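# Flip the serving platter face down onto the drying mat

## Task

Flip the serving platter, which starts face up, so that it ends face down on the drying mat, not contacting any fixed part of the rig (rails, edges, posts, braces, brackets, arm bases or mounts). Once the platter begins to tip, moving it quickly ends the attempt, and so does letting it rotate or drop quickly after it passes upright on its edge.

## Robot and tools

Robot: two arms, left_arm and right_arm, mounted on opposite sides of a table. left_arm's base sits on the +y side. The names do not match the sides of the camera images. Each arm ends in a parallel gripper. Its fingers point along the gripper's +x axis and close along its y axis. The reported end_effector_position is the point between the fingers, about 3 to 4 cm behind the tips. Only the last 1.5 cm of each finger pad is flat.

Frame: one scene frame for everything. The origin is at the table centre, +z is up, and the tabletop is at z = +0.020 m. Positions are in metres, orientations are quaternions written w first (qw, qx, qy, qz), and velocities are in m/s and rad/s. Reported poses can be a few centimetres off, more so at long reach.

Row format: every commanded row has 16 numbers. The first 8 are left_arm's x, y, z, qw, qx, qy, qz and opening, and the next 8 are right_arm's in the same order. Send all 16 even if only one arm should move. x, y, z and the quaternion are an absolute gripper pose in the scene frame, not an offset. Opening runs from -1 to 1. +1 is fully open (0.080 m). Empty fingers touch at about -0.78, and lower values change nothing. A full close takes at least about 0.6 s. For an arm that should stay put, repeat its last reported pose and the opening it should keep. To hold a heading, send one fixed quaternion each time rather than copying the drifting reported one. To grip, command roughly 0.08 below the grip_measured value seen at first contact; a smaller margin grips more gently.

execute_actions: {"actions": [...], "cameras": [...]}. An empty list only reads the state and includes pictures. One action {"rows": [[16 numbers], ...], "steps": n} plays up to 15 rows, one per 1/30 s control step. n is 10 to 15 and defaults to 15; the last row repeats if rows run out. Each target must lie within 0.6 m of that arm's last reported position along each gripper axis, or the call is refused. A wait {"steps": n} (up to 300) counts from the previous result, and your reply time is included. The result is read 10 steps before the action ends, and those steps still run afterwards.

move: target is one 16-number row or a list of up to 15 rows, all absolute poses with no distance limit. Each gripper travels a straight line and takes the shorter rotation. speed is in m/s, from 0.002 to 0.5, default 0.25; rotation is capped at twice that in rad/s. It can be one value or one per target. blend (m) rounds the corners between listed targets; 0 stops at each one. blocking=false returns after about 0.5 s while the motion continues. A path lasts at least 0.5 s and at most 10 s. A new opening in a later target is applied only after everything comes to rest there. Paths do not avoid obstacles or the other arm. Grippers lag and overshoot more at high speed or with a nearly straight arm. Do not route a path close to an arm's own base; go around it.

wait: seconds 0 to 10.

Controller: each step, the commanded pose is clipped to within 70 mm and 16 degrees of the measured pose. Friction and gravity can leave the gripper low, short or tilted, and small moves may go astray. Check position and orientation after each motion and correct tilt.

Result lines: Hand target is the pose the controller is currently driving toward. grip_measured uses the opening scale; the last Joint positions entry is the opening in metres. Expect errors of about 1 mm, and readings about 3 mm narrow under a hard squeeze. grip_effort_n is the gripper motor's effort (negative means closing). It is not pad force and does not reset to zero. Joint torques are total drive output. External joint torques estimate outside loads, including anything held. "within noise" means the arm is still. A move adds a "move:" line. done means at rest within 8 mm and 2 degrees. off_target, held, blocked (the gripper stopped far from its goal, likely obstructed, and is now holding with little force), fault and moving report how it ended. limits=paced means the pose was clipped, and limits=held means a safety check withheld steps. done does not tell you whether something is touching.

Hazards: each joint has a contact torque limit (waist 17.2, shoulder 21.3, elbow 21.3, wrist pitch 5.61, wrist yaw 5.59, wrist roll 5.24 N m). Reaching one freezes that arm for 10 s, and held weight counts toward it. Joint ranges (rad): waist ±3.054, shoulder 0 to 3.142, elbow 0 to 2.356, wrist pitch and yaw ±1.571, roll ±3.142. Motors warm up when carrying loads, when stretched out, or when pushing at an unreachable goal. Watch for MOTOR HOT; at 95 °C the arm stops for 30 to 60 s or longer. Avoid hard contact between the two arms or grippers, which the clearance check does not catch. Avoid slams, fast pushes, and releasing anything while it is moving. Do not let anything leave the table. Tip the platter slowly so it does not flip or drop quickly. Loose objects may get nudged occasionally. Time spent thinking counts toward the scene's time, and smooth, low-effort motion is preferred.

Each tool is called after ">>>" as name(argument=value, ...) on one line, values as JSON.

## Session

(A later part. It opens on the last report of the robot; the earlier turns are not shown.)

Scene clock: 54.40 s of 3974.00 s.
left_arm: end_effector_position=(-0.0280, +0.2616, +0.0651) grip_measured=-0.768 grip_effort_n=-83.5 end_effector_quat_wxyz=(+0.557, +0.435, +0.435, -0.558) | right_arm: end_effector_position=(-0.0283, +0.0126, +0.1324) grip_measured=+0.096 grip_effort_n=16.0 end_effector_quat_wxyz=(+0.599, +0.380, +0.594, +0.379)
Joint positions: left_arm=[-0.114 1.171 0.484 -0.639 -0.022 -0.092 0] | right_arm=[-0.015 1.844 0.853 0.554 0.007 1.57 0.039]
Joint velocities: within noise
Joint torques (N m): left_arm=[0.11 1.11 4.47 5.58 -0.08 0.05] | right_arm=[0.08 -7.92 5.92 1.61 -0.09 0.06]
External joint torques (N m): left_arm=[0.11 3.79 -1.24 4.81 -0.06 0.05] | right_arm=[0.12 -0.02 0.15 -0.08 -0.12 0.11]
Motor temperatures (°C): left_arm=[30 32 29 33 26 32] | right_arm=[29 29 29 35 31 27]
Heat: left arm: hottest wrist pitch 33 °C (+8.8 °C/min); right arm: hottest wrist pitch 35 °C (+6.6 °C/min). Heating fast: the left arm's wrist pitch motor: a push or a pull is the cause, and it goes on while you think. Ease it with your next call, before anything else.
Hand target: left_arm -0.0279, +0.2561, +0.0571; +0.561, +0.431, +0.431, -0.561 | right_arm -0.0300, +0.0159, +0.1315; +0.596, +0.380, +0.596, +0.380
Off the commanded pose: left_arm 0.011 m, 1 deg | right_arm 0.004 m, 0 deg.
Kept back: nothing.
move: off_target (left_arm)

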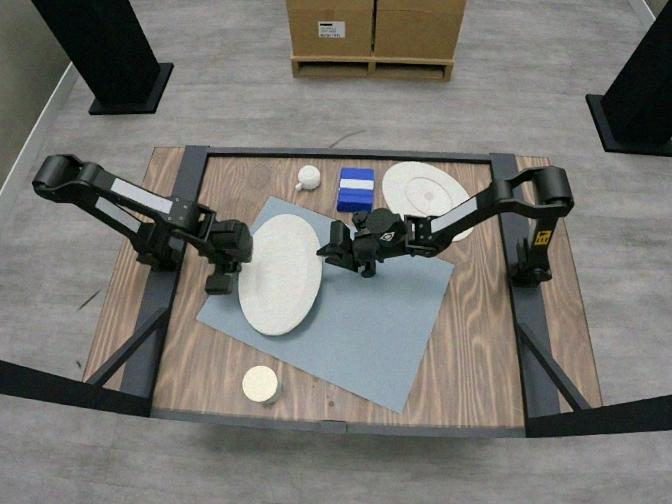

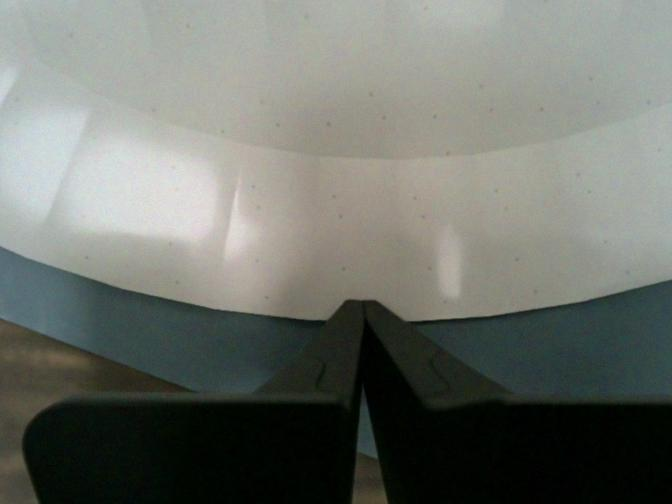

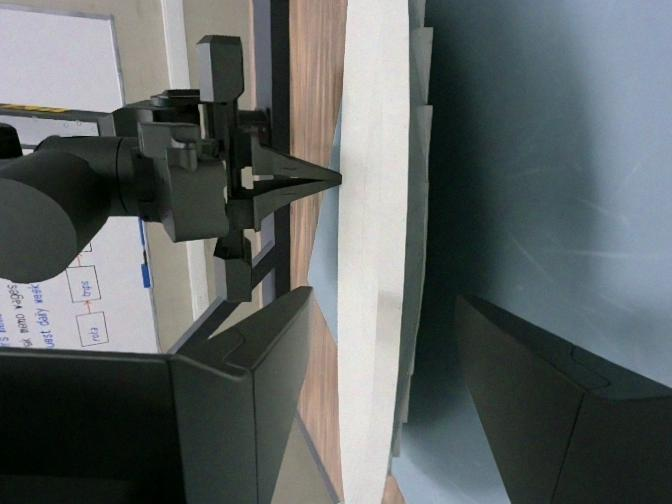

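>>> move(target=[[-0.028,0.257,0.06,0.561,0.431,0.431,-0.561,-0.9,-0.03,0.025,0.131,0.596,0.380,0.596,0.380,0.1],[-0.028,0.257,0.06,0.561,0.431,0.431,-0.561,-0.9,-0.03,0.025,0.131,0.596,0.380,0.596,0.380,-0.4],[-0.028,0.257,0.06,0.561,0.431,0.431,-0.561,-0.9,-0.03,0.025,0.131,0.596,0.380,0.596,0.380,-0.75]], speed=0.05)

>>> zoom_image(camera="cam_right_wrist", region=[250, 150, 550, 400])

Scene clock: 57.30 s of 3974.00 s.
left_arm: end_effector_position=(-0.0280, +0.2616, +0.0657) grip_measured=-0.768 grip_effort_n=-83.5 end_effector_quat_wxyz=(+0.558, +0.434, +0.434, -0.558) | right_arm: end_effector_position=(-0.0284, +0.0206, +0.1279) grip_measured=-0.644 grip_effort_n=-83.5 end_effector_quat_wxyz=(+0.601, +0.376, +0.597, +0.375)
Joint positions: left_arm=[-0.114 1.167 0.484 -0.641 -0.022 -0.092 0] | right_arm=[-0.015 1.878 0.892 0.533 0.007 1.57 0.006]
Joint velocities: within noise
Joint torques (N m): left_arm=[0.02 -0.24 5.16 4.12 -0.1 0.02] | right_arm=[0.08 -8.71 5.71 2.25 -0.11 -0.02]
External joint torques (N m): left_arm=[0.04 2.44 -0.61 3.35 -0.08 0.02] | right_arm=[0.07 -0.62 -0.02 0.59 -0.13 0.02]
Motor temperatures (°C): left_arm=[30 32 29 35 26 32] | right_arm=[29 29 30 35 31 27]
Heat: left arm: hottest wrist pitch 35 °C (+10.5 °C/min); right arm: hottest wrist pitch 35 °C (+6.3 °C/min). Heating fast: the left arm's wrist pitch motor: a push or a pull is the cause, and it goes on while you think. Ease it with your next call, before anything else.
Hand target: left_arm -0.0280, +0.2574, +0.0606; +0.561, +0.431, +0.431, -0.561 | right_arm -0.0300, +0.0248, +0.1310; +0.596, +0.380, +0.596, +0.380
Off the commanded pose: left_arm 0.007 m, 1 deg | right_arm 0.006 m, 1 deg.
Kept back: nothing.
move: done

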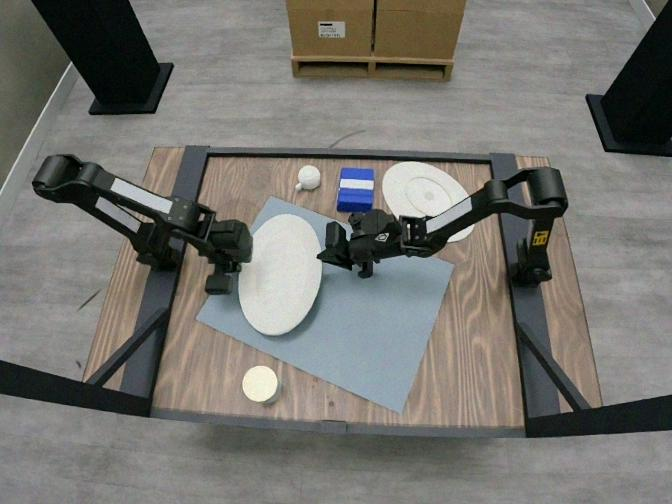

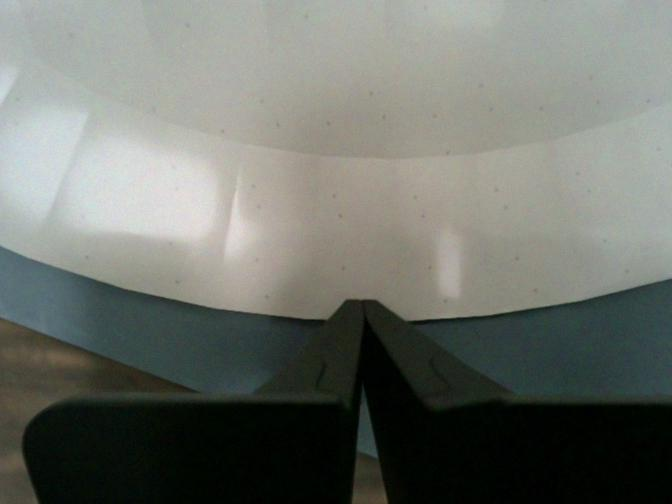

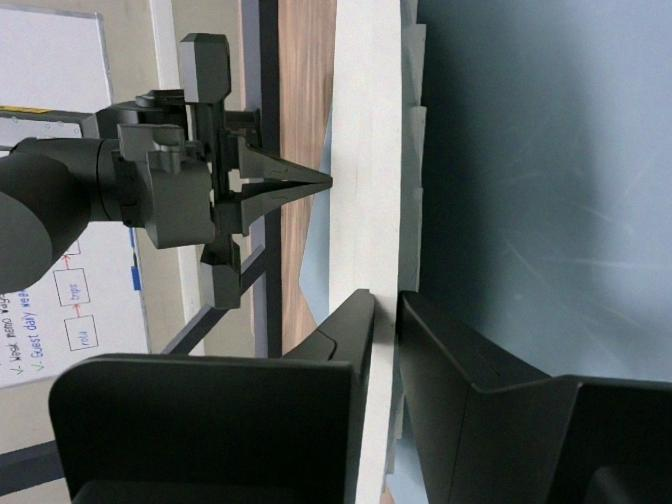

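Scaled by 1.680 from the camera's 672x504 image, which has a finer 960x720 frame.

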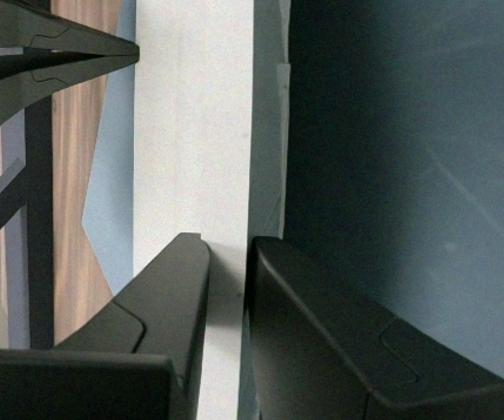

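>>> move(target=[[-0.028,0.262,0.12,0.561,0.431,0.431,-0.561,-0.9,-0.03,0.025,0.133,0.596,0.380,0.596,0.380,-0.85],[-0.028,0.29,0.25,0.612,0.354,0.354,-0.612,-0.9,-0.03,0.025,0.133,0.596,0.380,0.596,0.380,-0.85]], speed=0.06)

>>> zoom_image(camera="cam_right_wrist", region=[250, 150, 550, 400])

Scene clock: 62.47 s of 3974.00 s.
left_arm: end_effector_position=(-0.0283, +0.2899, +0.2468) grip_measured=-0.768 grip_effort_n=-83.5 end_effector_quat_wxyz=(+0.609, +0.357, +0.358, -0.611) | right_arm: end_effector_position=(-0.0278, +0.0188, +0.1235) grip_measured=-0.644 grip_effort_n=-83.5 end_effector_quat_wxyz=(+0.605, +0.371, +0.600, +0.369)
Joint positions: left_arm=[-0.179 0.793 0.989 -1.26 -0.076 -0.14 0] | right_arm=[-0.016 1.88 0.89 0.52 0.007 1.57 0.006]
Joint velocities: within noise
Joint torques (N m): left_arm=[-0.23 -1.26 8.1 0.9 -0.26 -0.09] | right_arm=[0.26 -9.85 6.42 2.53 -0.06 -0.01]
External joint torques (N m): left_arm=[-0.22 -0.65 2 -0.25 -0.21 -0.09] | right_arm=[0.3 -1.78 0.71 0.88 -0.09 0.04]
Motor temperatures (°C): left_arm=[30 32 29 35 26 32] | right_arm=[29 31 30 36 31 27]
Heat: left arm: hottest wrist pitch 35 °C (+9.1 °C/min); right arm: hottest wrist pitch 36 °C (+7.1 °C/min).
Hand target: left_arm -0.0280, +0.2900, +0.2499; +0.612, +0.354, +0.354, -0.612 | right_arm -0.0300, +0.0247, +0.1330; +0.596, +0.380, +0.596, +0.380
Off the commanded pose: left_arm 0.003 m, 1 deg | right_arm 0.012 m, 2 deg.
Kept back: nothing.
move: off_target (right_arm)

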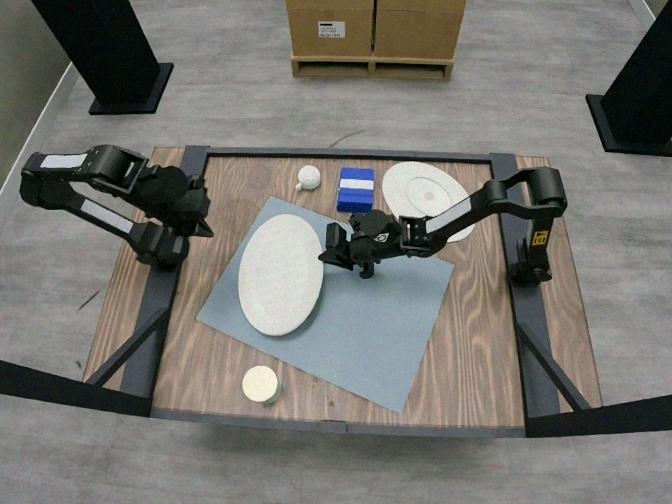

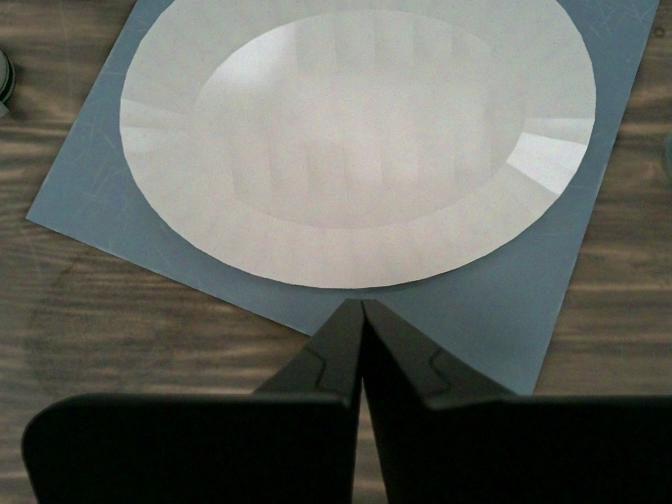

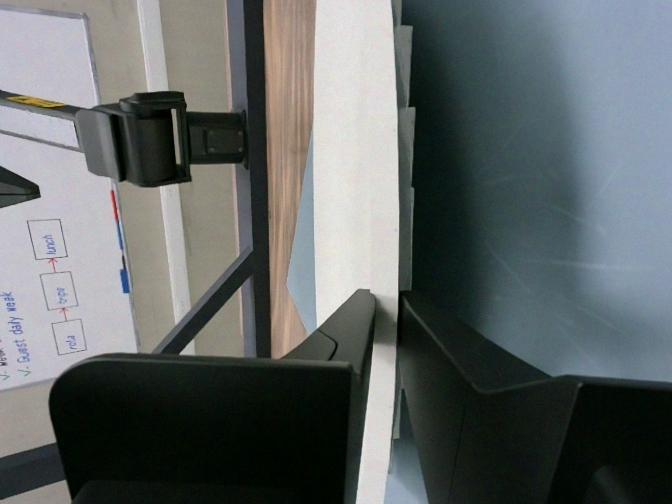

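Scaled by 1.680 from the camera's 672x504 image, which has a finer 960x720 frame.

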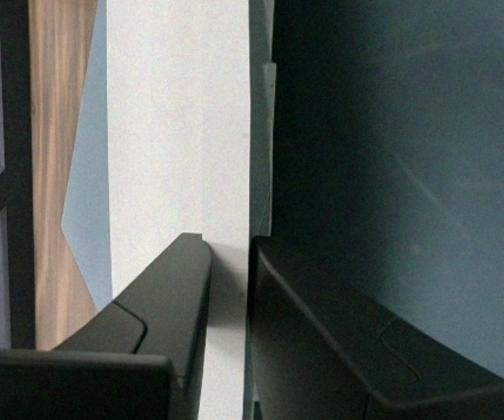

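>>> move(target=[-0.028,0.29,0.25,0.612,0.354,0.354,-0.612,-0.9,-0.03,0.005,0.182,0.6434,0.2932,0.6434,0.2932,-0.85], speed=0.05)

Scene clock: 65.80 s of 3974.00 s.
left_arm: end_effector_position=(-0.0283, +0.2900, +0.2467) grip_measured=-0.768 grip_effort_n=-83.5 end_effector_quat_wxyz=(+0.609, +0.357, +0.358, -0.611) | right_arm: end_effector_position=(-0.0292, -0.0019, +0.1508) grip_measured=-0.653 grip_effort_n=-83.5 end_effector_quat_wxyz=(+0.656, +0.269, +0.652, +0.270)
Joint positions: left_arm=[-0.179 0.793 0.989 -1.261 -0.076 -0.14 0] | right_arm=[-0.013 1.768 1.139 -0.16 0.006 1.57 0.006]
Joint velocities: within noise
Joint torques (N m): left_arm=[-0.26 -1.28 8.14 0.9 -0.27 -0.07] | right_arm=[0.25 -15.15 8.6 1.34 -0.08 0.05]
External joint torques (N m): left_arm=[-0.26 -0.66 2.08 -0.24 -0.21 -0.07] | right_arm=[0.21 -7.17 2.13 -0.06 -0.12 0.09]
Motor temperatures (°C): left_arm=[30 32 30 35 26 32] | right_arm=[29 33 31 36 31 27]
Heat: left arm: hottest wrist pitch 35 °C (+8.0 °C/min); right arm: hottest wrist pitch 36 °C (+7.0 °C/min).
Hand target: left_arm -0.0280, +0.2900, +0.2499; +0.612, +0.354, +0.354, -0.612 | right_arm -0.0300, +0.0043, +0.1818; +0.643, +0.293, +0.643, +0.293
Off the commanded pose: left_arm 0.003 m, 1 deg | right_arm 0.032 m, 4 deg.
Kept back: nothing.
move: off_target (right_arm)

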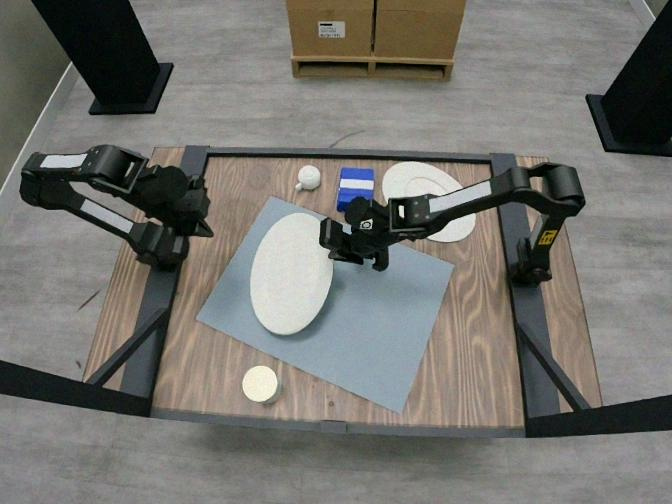

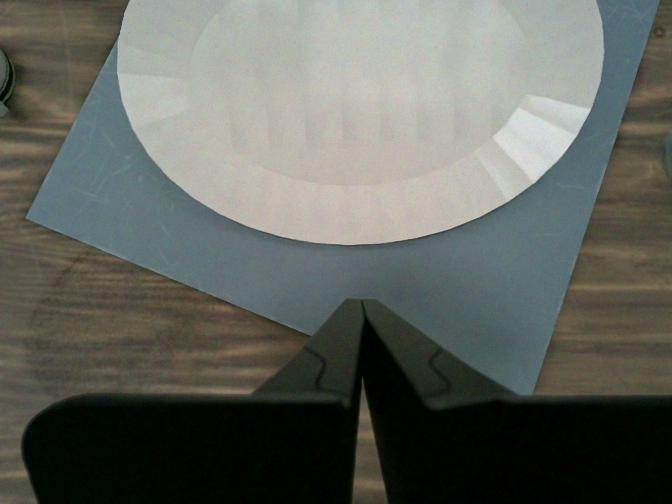

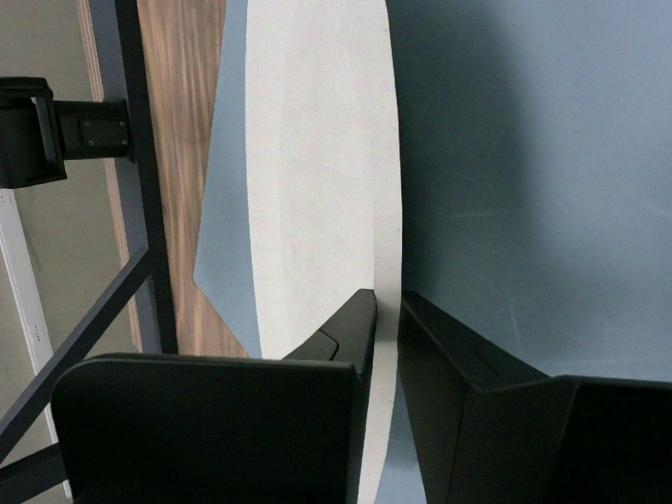

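>>> move(target=[-0.028,0.29,0.25,0.612,0.354,0.354,-0.612,-0.9,-0.03,-0.012,0.238,0.6762,0.2067,0.6762,0.2067,-0.9], speed=0.05)

Scene clock: 69.10 s of 3974.00 s.
left_arm: end_effector_position=(-0.0283, +0.2900, +0.2467) grip_measured=-0.768 grip_effort_n=-83.5 end_effector_quat_wxyz=(+0.609, +0.357, +0.358, -0.611) | right_arm: end_effector_position=(-0.0292, -0.0197, +0.2140) grip_measured=-0.653 grip_effort_n=-83.5 end_effector_quat_wxyz=(+0.685, +0.184, +0.681, +0.185)
Joint positions: left_arm=[-0.179 0.793 0.989 -1.261 -0.076 -0.14 0] | right_arm=[-0.013 1.796 1.566 -0.813 0.006 1.57 0.006]
Joint velocities: within noise
Joint torques (N m): left_arm=[-0.26 -1.27 8.14 0.9 -0.26 -0.07] | right_arm=[-0.08 -12.76 9.86 1.22 -0.07 0.06]
External joint torques (N m): left_arm=[-0.26 -0.65 2.08 -0.24 -0.21 -0.07] | right_arm=[-0.03 -4.32 3.2 0.09 -0.12 0.08]
Motor temperatures (°C): left_arm=[30 32 31 34 26 32] | right_arm=[29 35 32 36 31 27]
Heat: left arm: hottest wrist pitch 34 °C (+7.1 °C/min); right arm: hottest wrist pitch 36 °C (+6.1 °C/min), its shoulder heating fast: 35 °C (+32.4 °C/min). Heating fast: the right arm's shoulder motor: a push or a pull is the cause, and it goes on while you think. Ease it with your next call, before anything else.
Hand target: left_arm -0.0280, +0.2900, +0.2499; +0.612, +0.354, +0.354, -0.612 | right_arm -0.0300, -0.0130, +0.2380; +0.676, +0.207, +0.676, +0.207
Off the commanded pose: left_arm 0.003 m, 1 deg | right_arm 0.025 m, 4 deg.
Kept back: nothing.
move: off_target (right_arm)

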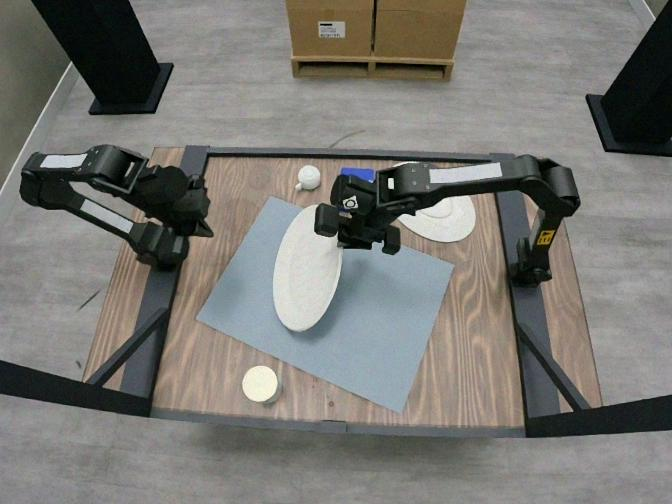

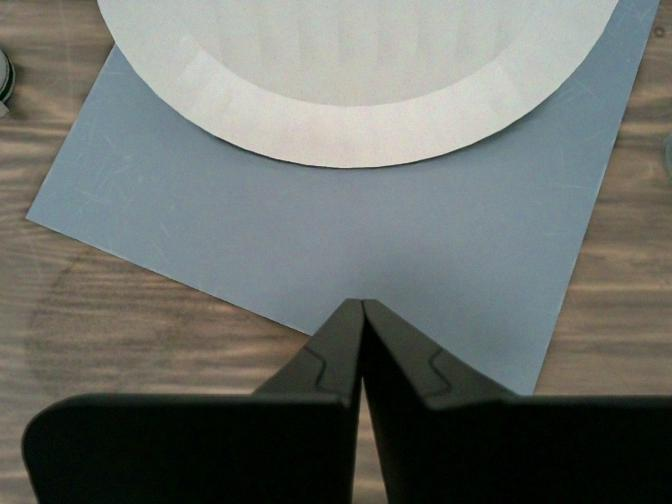

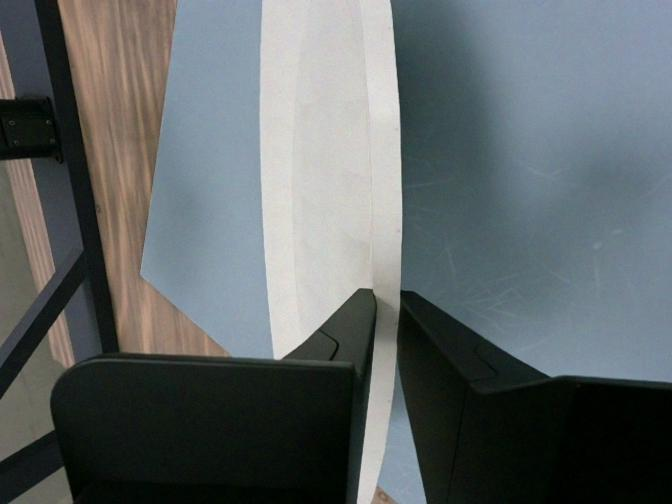

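>>> move(target=[-0.028,0.29,0.25,0.612,0.354,0.354,-0.612,-0.9,-0.03,-0.025,0.265,0.7067,0.0247,0.7067,0.0247,-0.9], speed=0.05)

>>> zoom_image(camera="cam_high", region=[220, 150, 470, 350])

Scene clock: 74.93 s of 3974.00 s.
left_arm: end_effector_position=(-0.0283, +0.2900, +0.2467) grip_measured=-0.768 grip_effort_n=-83.5 end_effector_quat_wxyz=(+0.609, +0.357, +0.358, -0.611) | right_arm: end_effector_position=(-0.0292, -0.0235, +0.2445) grip_measured=-0.653 grip_effort_n=-83.5 end_effector_quat_wxyz=(+0.706, +0.060, +0.703, +0.062)
Joint positions: left_arm=[-0.179 0.793 0.989 -1.261 -0.076 -0.14 0] | right_arm=[-0.013 2.162 2.32 -1.556 0.006 1.57 0.006]
Joint velocities: within noise
Joint torques (N m): left_arm=[-0.26 -1.29 8.14 0.9 -0.26 -0.07] | right_arm=[-0.05 -15.91 7.75 -0.35 -0.02 0.14]
External joint torques (N m): left_arm=[-0.26 -0.68 2.03 -0.27 -0.21 -0.07] | right_arm=[-0.05 -5.94 2.12 -0.95 -0.08 0.15]
Motor temperatures (°C): left_arm=[30 32 32 33 26 32] | right_arm=[28 37 34 34 31 27]
Heat: left arm: hottest wrist pitch 33 °C (+6.0 °C/min); right arm: hottest shoulder 37 °C (+11.0 °C/min). Heating fast: the right arm's shoulder motor: a push or a pull is the cause, and it goes on while you think. Ease it with your next call, before anything else.
Hand target: left_arm -0.0280, +0.2900, +0.2499; +0.612, +0.354, +0.354, -0.612 | right_arm -0.0301, -0.0261, +0.2641; +0.703, +0.077, +0.703, +0.078
Off the commanded pose: left_arm 0.003 m, 1 deg | right_arm 0.021 m, 6 deg.
joint sent to its limit (right arm) — joint 3 (elbow), upper limit, where the elbow is as straight as it goes.
Kept back: nothing.
move: off_target (right_arm)

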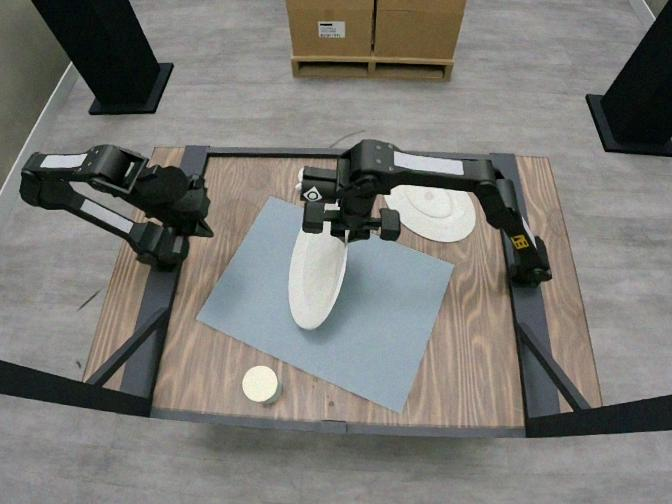

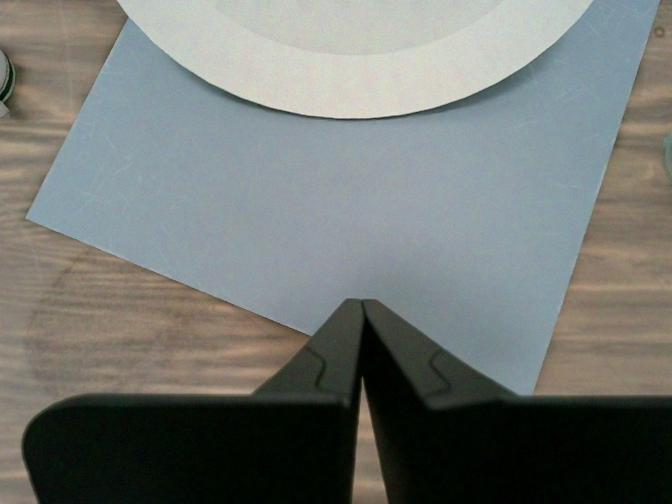

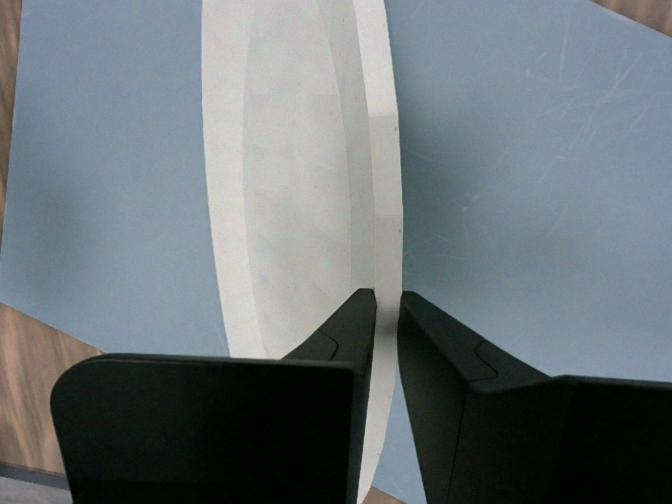

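Scaled by 2.016 from the camera's 672x504 image, which has a finer 960x720 frame.

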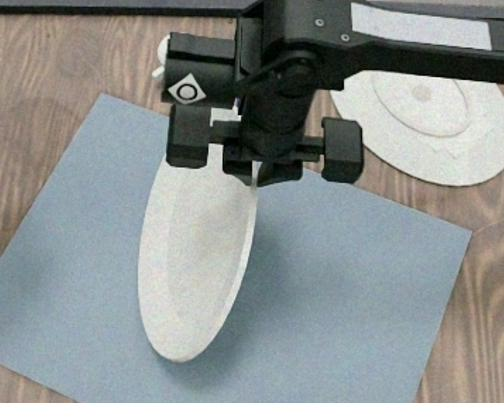

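>>> move(target=[-0.028,0.29,0.25,0.612,0.354,0.354,-0.612,-0.9,-0.03,-0.11,0.275,0.7044,0.0616,0.7044,0.0616,-0.9], speed=0.05)

>>> zoom_image(camera="cam_high", region=[220, 150, 470, 350])

Scene clock: 78.77 s of 3974.00 s.
left_arm: end_effector_position=(-0.0283, +0.2900, +0.2467) grip_measured=-0.768 grip_effort_n=-83.5 end_effector_quat_wxyz=(+0.609, +0.357, +0.358, -0.611) | right_arm: end_effector_position=(-0.0290, -0.1042, +0.2581) grip_measured=-0.653 grip_effort_n=-83.5 end_effector_quat_wxyz=(+0.708, +0.044, +0.704, +0.046)
Joint positions: left_arm=[-0.179 0.793 0.989 -1.261 -0.076 -0.14 0] | right_arm=[-0.013 1.834 1.904 -1.514 0.006 1.57 0.006]
Joint velocities: within noise
Joint torques (N m): left_arm=[-0.25 -1.27 8.15 0.9 -0.26 -0.06] | right_arm=[-0.12 -15.12 5.22 0.11 -0.11 0.11]
External joint torques (N m): left_arm=[-0.25 -0.71 2.08 -0.27 -0.21 -0.06] | right_arm=[-0.13 -7.46 -0.46 -0.41 -0.17 0.12]
Motor temperatures (°C): left_arm=[30 32 32 33 26 31] | right_arm=[28 40 34 34 31 27]
Heat: left arm: hottest wrist pitch 33 °C (+6.0 °C/min); right arm: hottest shoulder 40 °C (+14.1 °C/min). Heating fast: the right arm's shoulder motor: a push or a pull is the cause, and it goes on while you think. Ease it with your next call, before anything else.
Hand target: left_arm -0.0280, +0.2900, +0.2499; +0.612, +0.354, +0.354, -0.612 | right_arm -0.0300, -0.1101, +0.2746; +0.704, +0.061, +0.704, +0.062
Off the commanded pose: left_arm 0.003 m, 1 deg | right_arm 0.018 m, 3 deg.
Kept back: nothing.
move: off_target (right_arm)

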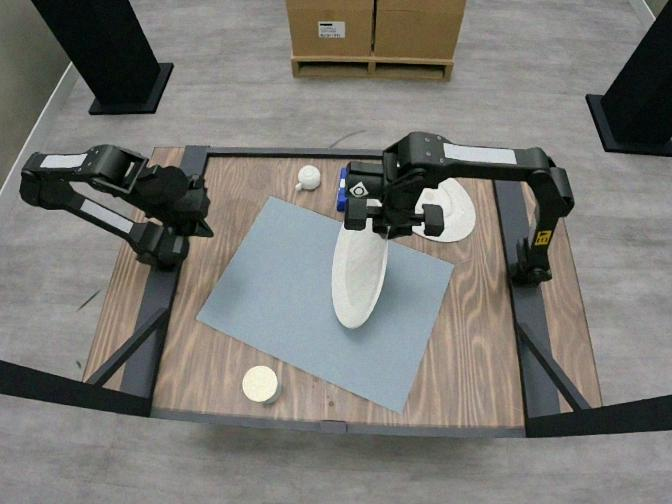

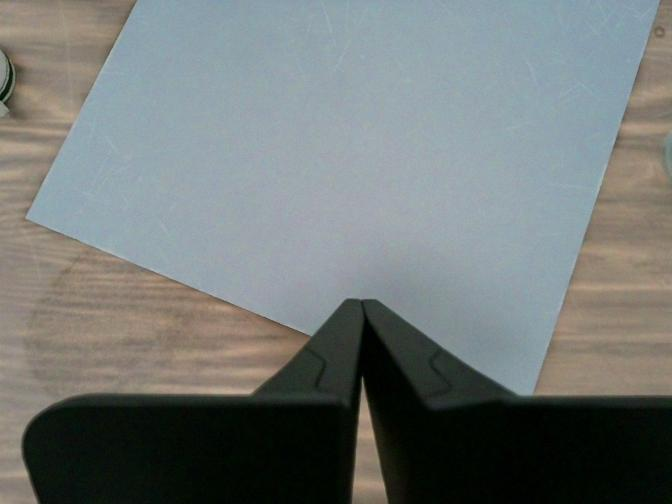

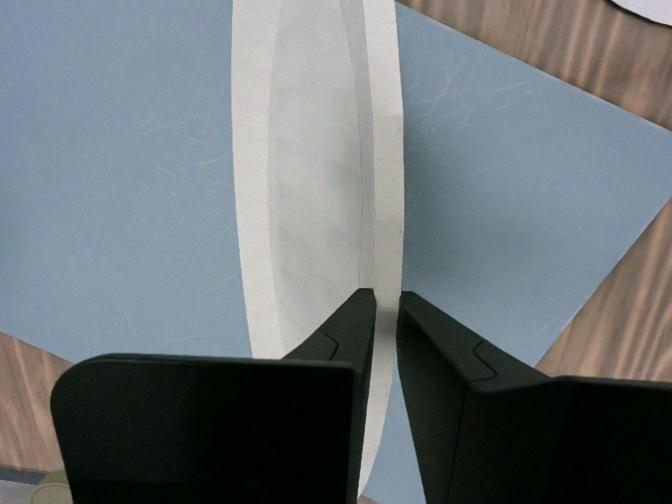

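Scaled by 2.016 from the camera's 672x504 image, which has a finer 960x720 frame.

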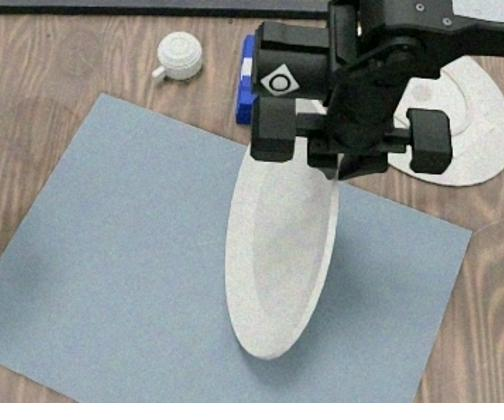

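>>> move(target=[-0.028,0.29,0.25,0.612,0.354,0.354,-0.612,-0.9,-0.075,-0.12,0.27,0.7064,-0.0309,0.7064,-0.0309,-0.9], speed=0.05)

>>> zoom_image(camera="cam_high", region=[220, 150, 470, 350])

Scene clock: 82.53 s of 3974.00 s.
left_arm: end_effector_position=(-0.0283, +0.2900, +0.2467) grip_measured=-0.768 grip_effort_n=-83.5 end_effector_quat_wxyz=(+0.609, +0.357, +0.358, -0.611) | right_arm: end_effector_position=(-0.0696, -0.1170, +0.2605) grip_measured=-0.653 grip_effort_n=-83.5 end_effector_quat_wxyz=(+0.705, +0.032, +0.708, +0.026)
Joint positions: left_arm=[-0.179 0.793 0.989 -1.261 -0.076 -0.14 0] | right_arm=[0.104 1.837 1.922 -1.575 0.006 1.699 0.006]
Joint velocities: within noise
Joint torques (N m): left_arm=[-0.24 -1.28 8.13 0.9 -0.26 -0.07] | right_arm=[0.72 -12.01 5.44 -0.03 -0.4 -0.04]
External joint torques (N m): left_arm=[-0.25 -0.66 2.05 -0.25 -0.21 -0.07] | right_arm=[0.71 -4.36 -0.14 -0.44 -0.46 -0.04]
Motor temperatures (°C): left_arm=[30 32 33 33 26 31] | right_arm=[28 40 34 33 31 27]
Heat: left arm: hottest elbow 33 °C (+6.0 °C/min); right arm: hottest shoulder 40 °C (+14.1 °C/min).
Hand target: left_arm -0.0280, +0.2900, +0.2499; +0.612, +0.354, +0.354, -0.612 | right_arm -0.0749, -0.1202, +0.2693; +0.698, +0.036, +0.714, +0.037
Off the commanded pose: left_arm 0.003 m, 1 deg | right_arm 0.011 m, 10 deg.
joint sent to its limit (right arm) — joint 4 (wrist pitch), lower limit.
Kept back: nothing.
move: off_target (right_arm)

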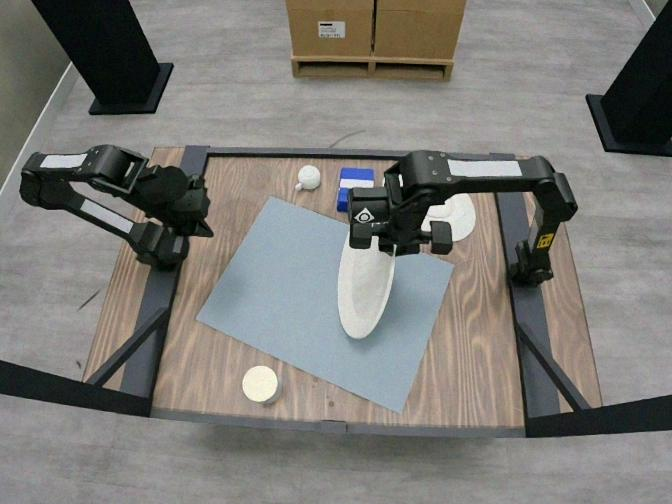

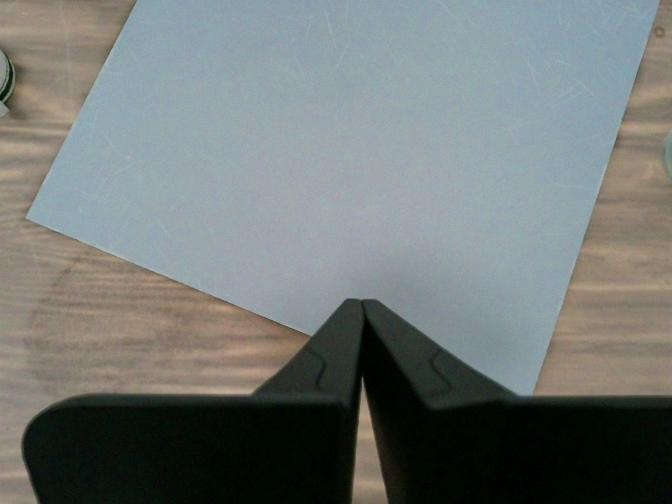

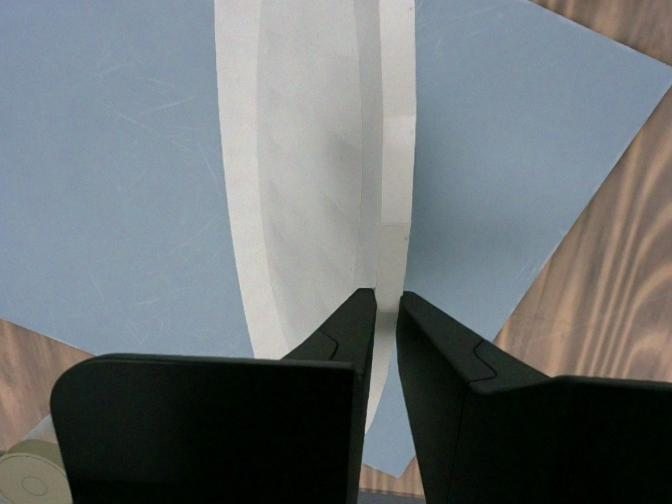

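Scaled by 2.016 from the camera's 672x504 image, which has a finer 960x720 frame.

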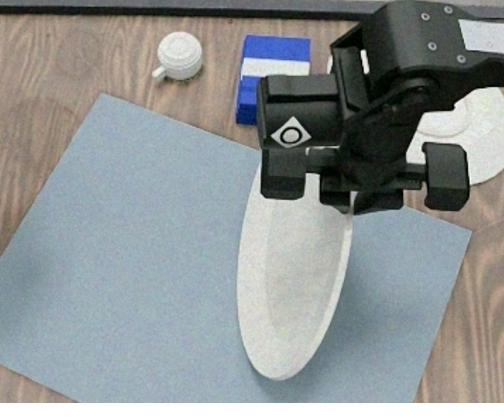

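>>> move(target=[[-0.028,0.29,0.25,0.612,0.354,0.354,-0.612,-0.9,-0.06,-0.10,0.272,0.7069,0.0185,0.7069,0.0185,-0.9],[-0.028,0.29,0.25,0.612,0.354,0.354,-0.612,-0.9,-0.06,-0.09,0.272,0.612,-0.354,0.612,0.354,-0.9]], speed=0.09)

>>> zoom_image(camera="cam_high", region=[220, 150, 470, 350])

Scene clock: 92.00 s of 3974.00 s.
left_arm: end_effector_position=(-0.0283, +0.2900, +0.2467) grip_measured=-0.768 grip_effort_n=-83.5 end_effector_quat_wxyz=(+0.609, +0.357, +0.358, -0.611) | right_arm: end_effector_position=(-0.0523, -0.0915, +0.2684) grip_measured=-0.653 grip_effort_n=-83.5 end_effector_quat_wxyz=(+0.640, -0.305, +0.591, +0.384)
Joint positions: left_arm=[-0.179 0.793 0.989 -1.261 -0.076 -0.14 0] | right_arm=[0.053 1.906 2.042 -1.576 0.014 0.619 0.006]
Joint velocities: within noise
Joint torques (N m): left_arm=[-0.26 -1.29 8.15 0.9 -0.26 -0.07] | right_arm=[1.21 -9.68 6.62 0.14 -0.33 -0.44]
External joint torques (N m): left_arm=[-0.25 -0.72 2.09 -0.26 -0.21 -0.07] | right_arm=[1.21 -1.34 0.89 -0.45 -0.36 -0.43]
Motor temperatures (°C): left_arm=[30 32 34 32 26 31] | right_arm=[28 40 34 32 31 27]
Heat: left arm: hottest elbow 34 °C (+6.0 °C/min); right arm: hottest shoulder 40 °C (+13.0 °C/min).
Hand target: left_arm -0.0280, +0.2900, +0.2499; +0.612, +0.354, +0.354, -0.612 | right_arm -0.0600, -0.0903, +0.2715; +0.632, -0.308, +0.589, +0.398
Off the commanded pose: left_arm 0.003 m, 1 deg | right_arm 0.009 m, 8 deg.
joint sent to its limit (right arm) — joint 4 (wrist pitch), lower limit.
Kept back: nothing.
move: off_target (right_arm)

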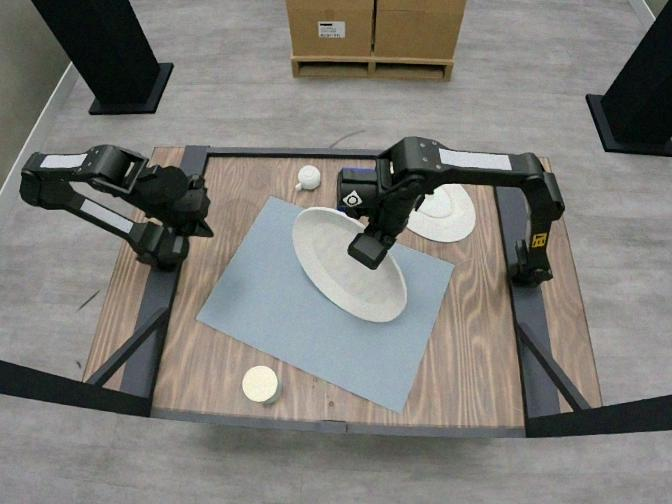

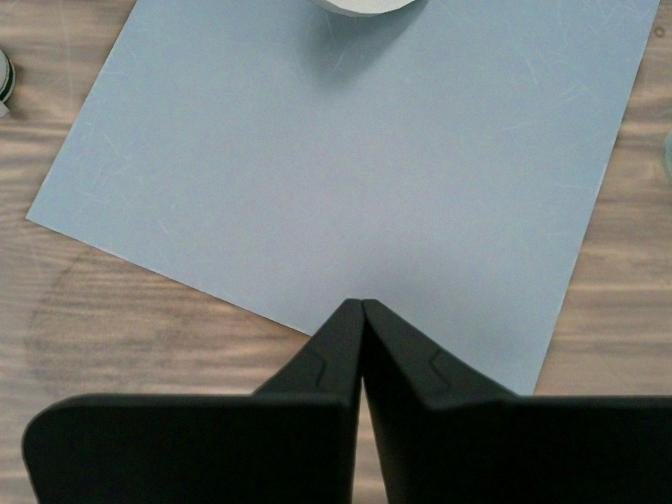

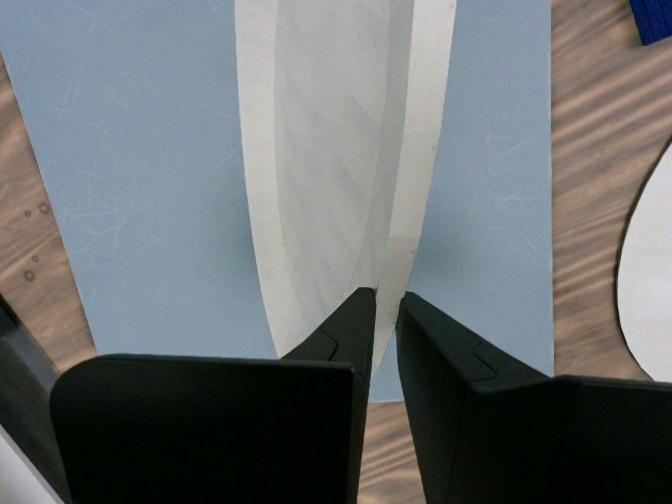

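Scaled by 2.016 from the camera's 672x504 image, which has a finer 960x720 frame.

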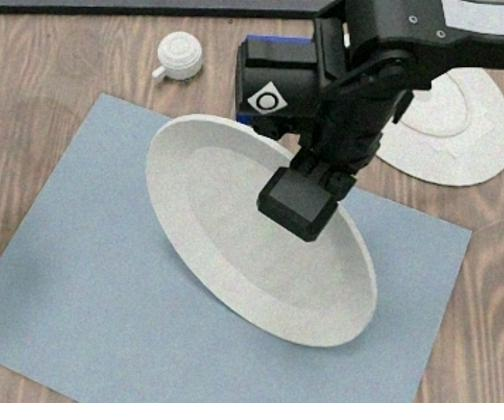

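>>> move(target=[[-0.028,0.29,0.25,0.612,0.354,0.354,-0.612,-0.9,-0.055,-0.075,0.27,0.354,-0.612,0.354,0.612,-0.9]], speed=0.09)

>>> zoom_image(camera="cam_high", region=[220, 150, 470, 350])

Scene clock: 98.50 s of 3974.00 s.
left_arm: end_effector_position=(-0.0283, +0.2900, +0.2467) grip_measured=-0.768 grip_effort_n=-83.5 end_effector_quat_wxyz=(+0.609, +0.357, +0.358, -0.611) | right_arm: end_effector_position=(-0.0537, -0.0742, +0.2713) grip_measured=-0.654 grip_effort_n=-83.5 end_effector_quat_wxyz=(+0.407, -0.571, +0.312, +0.642)
Joint positions: left_arm=[-0.179 0.793 0.989 -1.261 -0.076 -0.14 0] | right_arm=[0.045 1.954 2.117 -1.566 -0.008 -0.439 0.006]
Joint velocities: within noise
Joint torques (N m): left_arm=[-0.26 -1.27 8.14 0.9 -0.26 -0.06] | right_arm=[0.41 -9.43 5.49 -0.42 0.18 -0.49]
External joint torques (N m): left_arm=[-0.25 -0.71 2.08 -0.25 -0.2 -0.06] | right_arm=[0.39 -0.83 -0.18 -1.05 0.21 -0.5]
Motor temperatures (°C): left_arm=[30 32 34 31 26 31] | right_arm=[28 40 34 31 31 27]
Heat: left arm: hottest elbow 34 °C (+5.0 °C/min); right arm: hottest shoulder 40 °C (+12.1 °C/min).
Hand target: left_arm -0.0280, +0.2900, +0.2499; +0.612, +0.354, +0.354, -0.612 | right_arm -0.0549, -0.0752, +0.2696; -0.398, +0.579, -0.309, -0.641
Off the commanded pose: left_arm 0.003 m, 1 deg | right_arm 0.002 m, 10 deg.
joint sent to its limit (right arm) — joint 4 (wrist pitch), lower limit.
Kept back: nothing.
move: off_target (right_arm)

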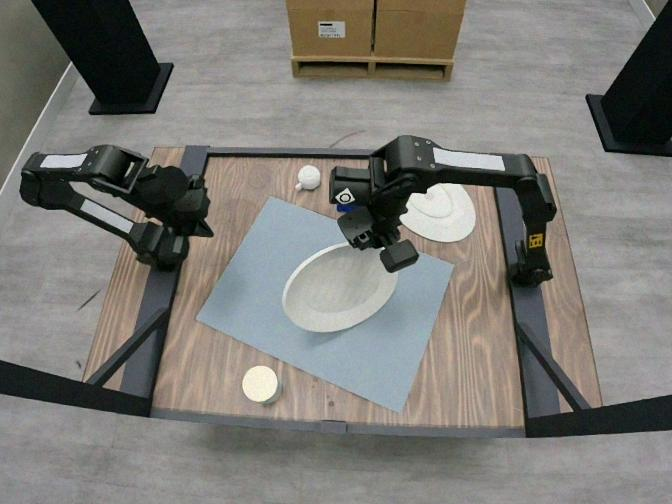

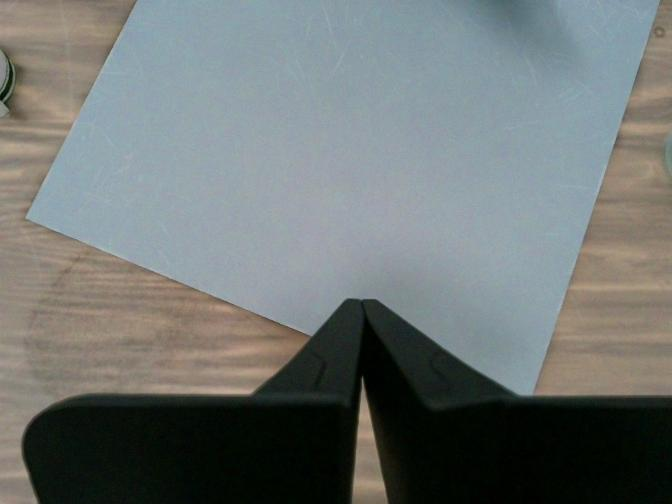

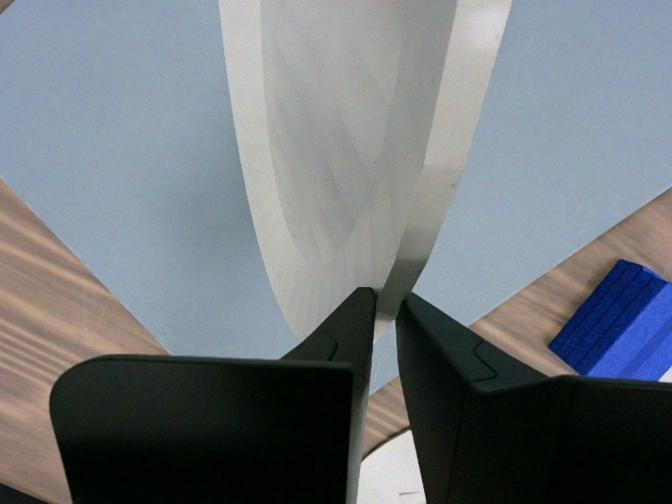

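Scaled by 2.016 from the camera's 672x504 image, which has a finer 960x720 frame.

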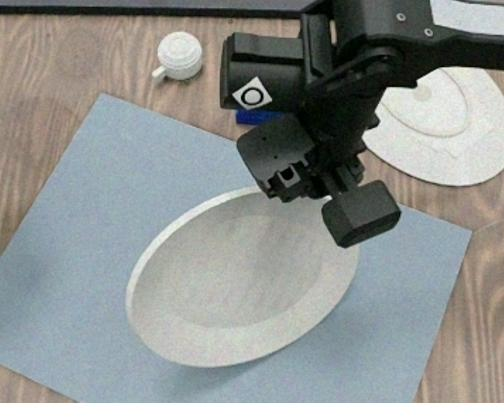

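>>> move(target=[[-0.028,0.29,0.25,0.612,0.354,0.354,-0.612,-0.9,-0.06,-0.06,0.27,0.0185,-0.7069,-0.0185,0.7069,-0.9]], speed=0.09)

>>> zoom_image(camera="cam_high", region=[220, 150, 470, 350])

Scene clock: 105.10 s of 3974.00 s.
left_arm: end_effector_position=(-0.0283, +0.2900, +0.2467) grip_measured=-0.768 grip_effort_n=-83.5 end_effector_quat_wxyz=(+0.609, +0.357, +0.358, -0.611) | right_arm: end_effector_position=(-0.0664, -0.0631, +0.2749) grip_measured=-0.654 grip_effort_n=-83.5 end_effector_quat_wxyz=(+0.067, -0.690, -0.066, +0.718)
Joint positions: left_arm=[-0.179 0.793 0.989 -1.261 -0.076 -0.14 0] | right_arm=[0.069 1.998 2.192 -1.575 -0.023 -1.482 0.006]
Joint velocities: within noise
Joint torques (N m): left_arm=[-0.26 -1.27 8.15 0.9 -0.26 -0.07] | right_arm=[-0.74 -8.38 5.54 0.12 0.74 -0.28]
External joint torques (N m): left_arm=[-0.25 -0.68 2.11 -0.24 -0.21 -0.07] | right_arm=[-0.75 0.53 -0.09 -0.51 0.81 -0.28]
Motor temperatures (°C): left_arm=[30 32 35 30 26 31] | right_arm=[28 39 34 31 31 27]
Heat: left arm: hottest elbow 35 °C (+6.1 °C/min); right arm: hottest shoulder 39 °C (+11.2 °C/min).
Hand target: left_arm -0.0280, +0.2900, +0.2499; +0.612, +0.354, +0.354, -0.612 | right_arm -0.0601, -0.0604, +0.2696; -0.062, +0.700, +0.061, -0.709
Off the commanded pose: left_arm 0.003 m, 1 deg | right_arm 0.009 m, 8 deg.
joint sent to its limit (right arm) — joint 4 (wrist pitch), lower limit.
Kept back: nothing.
move: off_target (right_arm)

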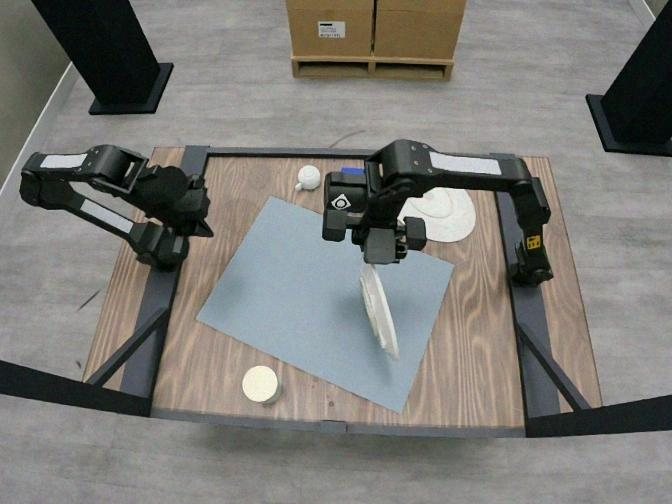

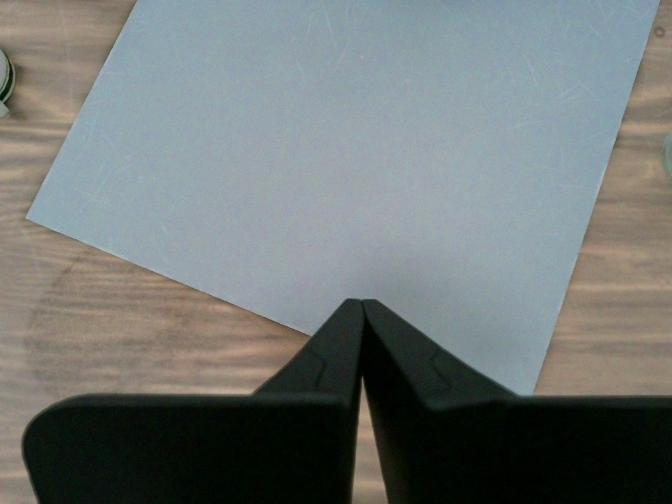

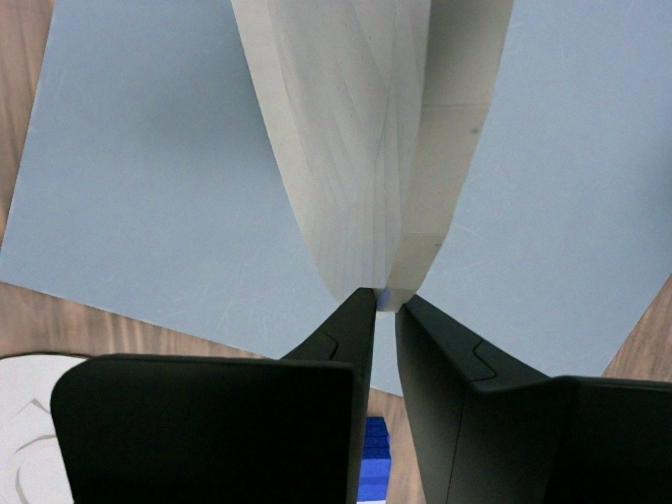

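Scaled by 2.016 from the camera's 672x504 image, which has a finer 960x720 frame.

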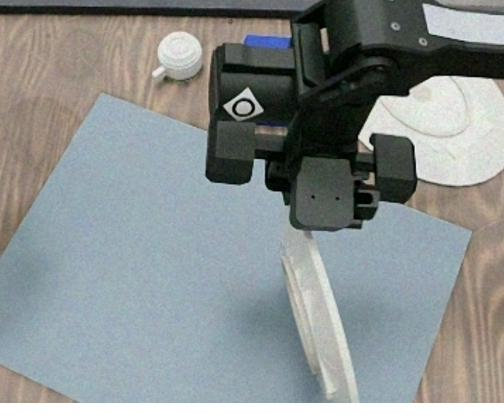

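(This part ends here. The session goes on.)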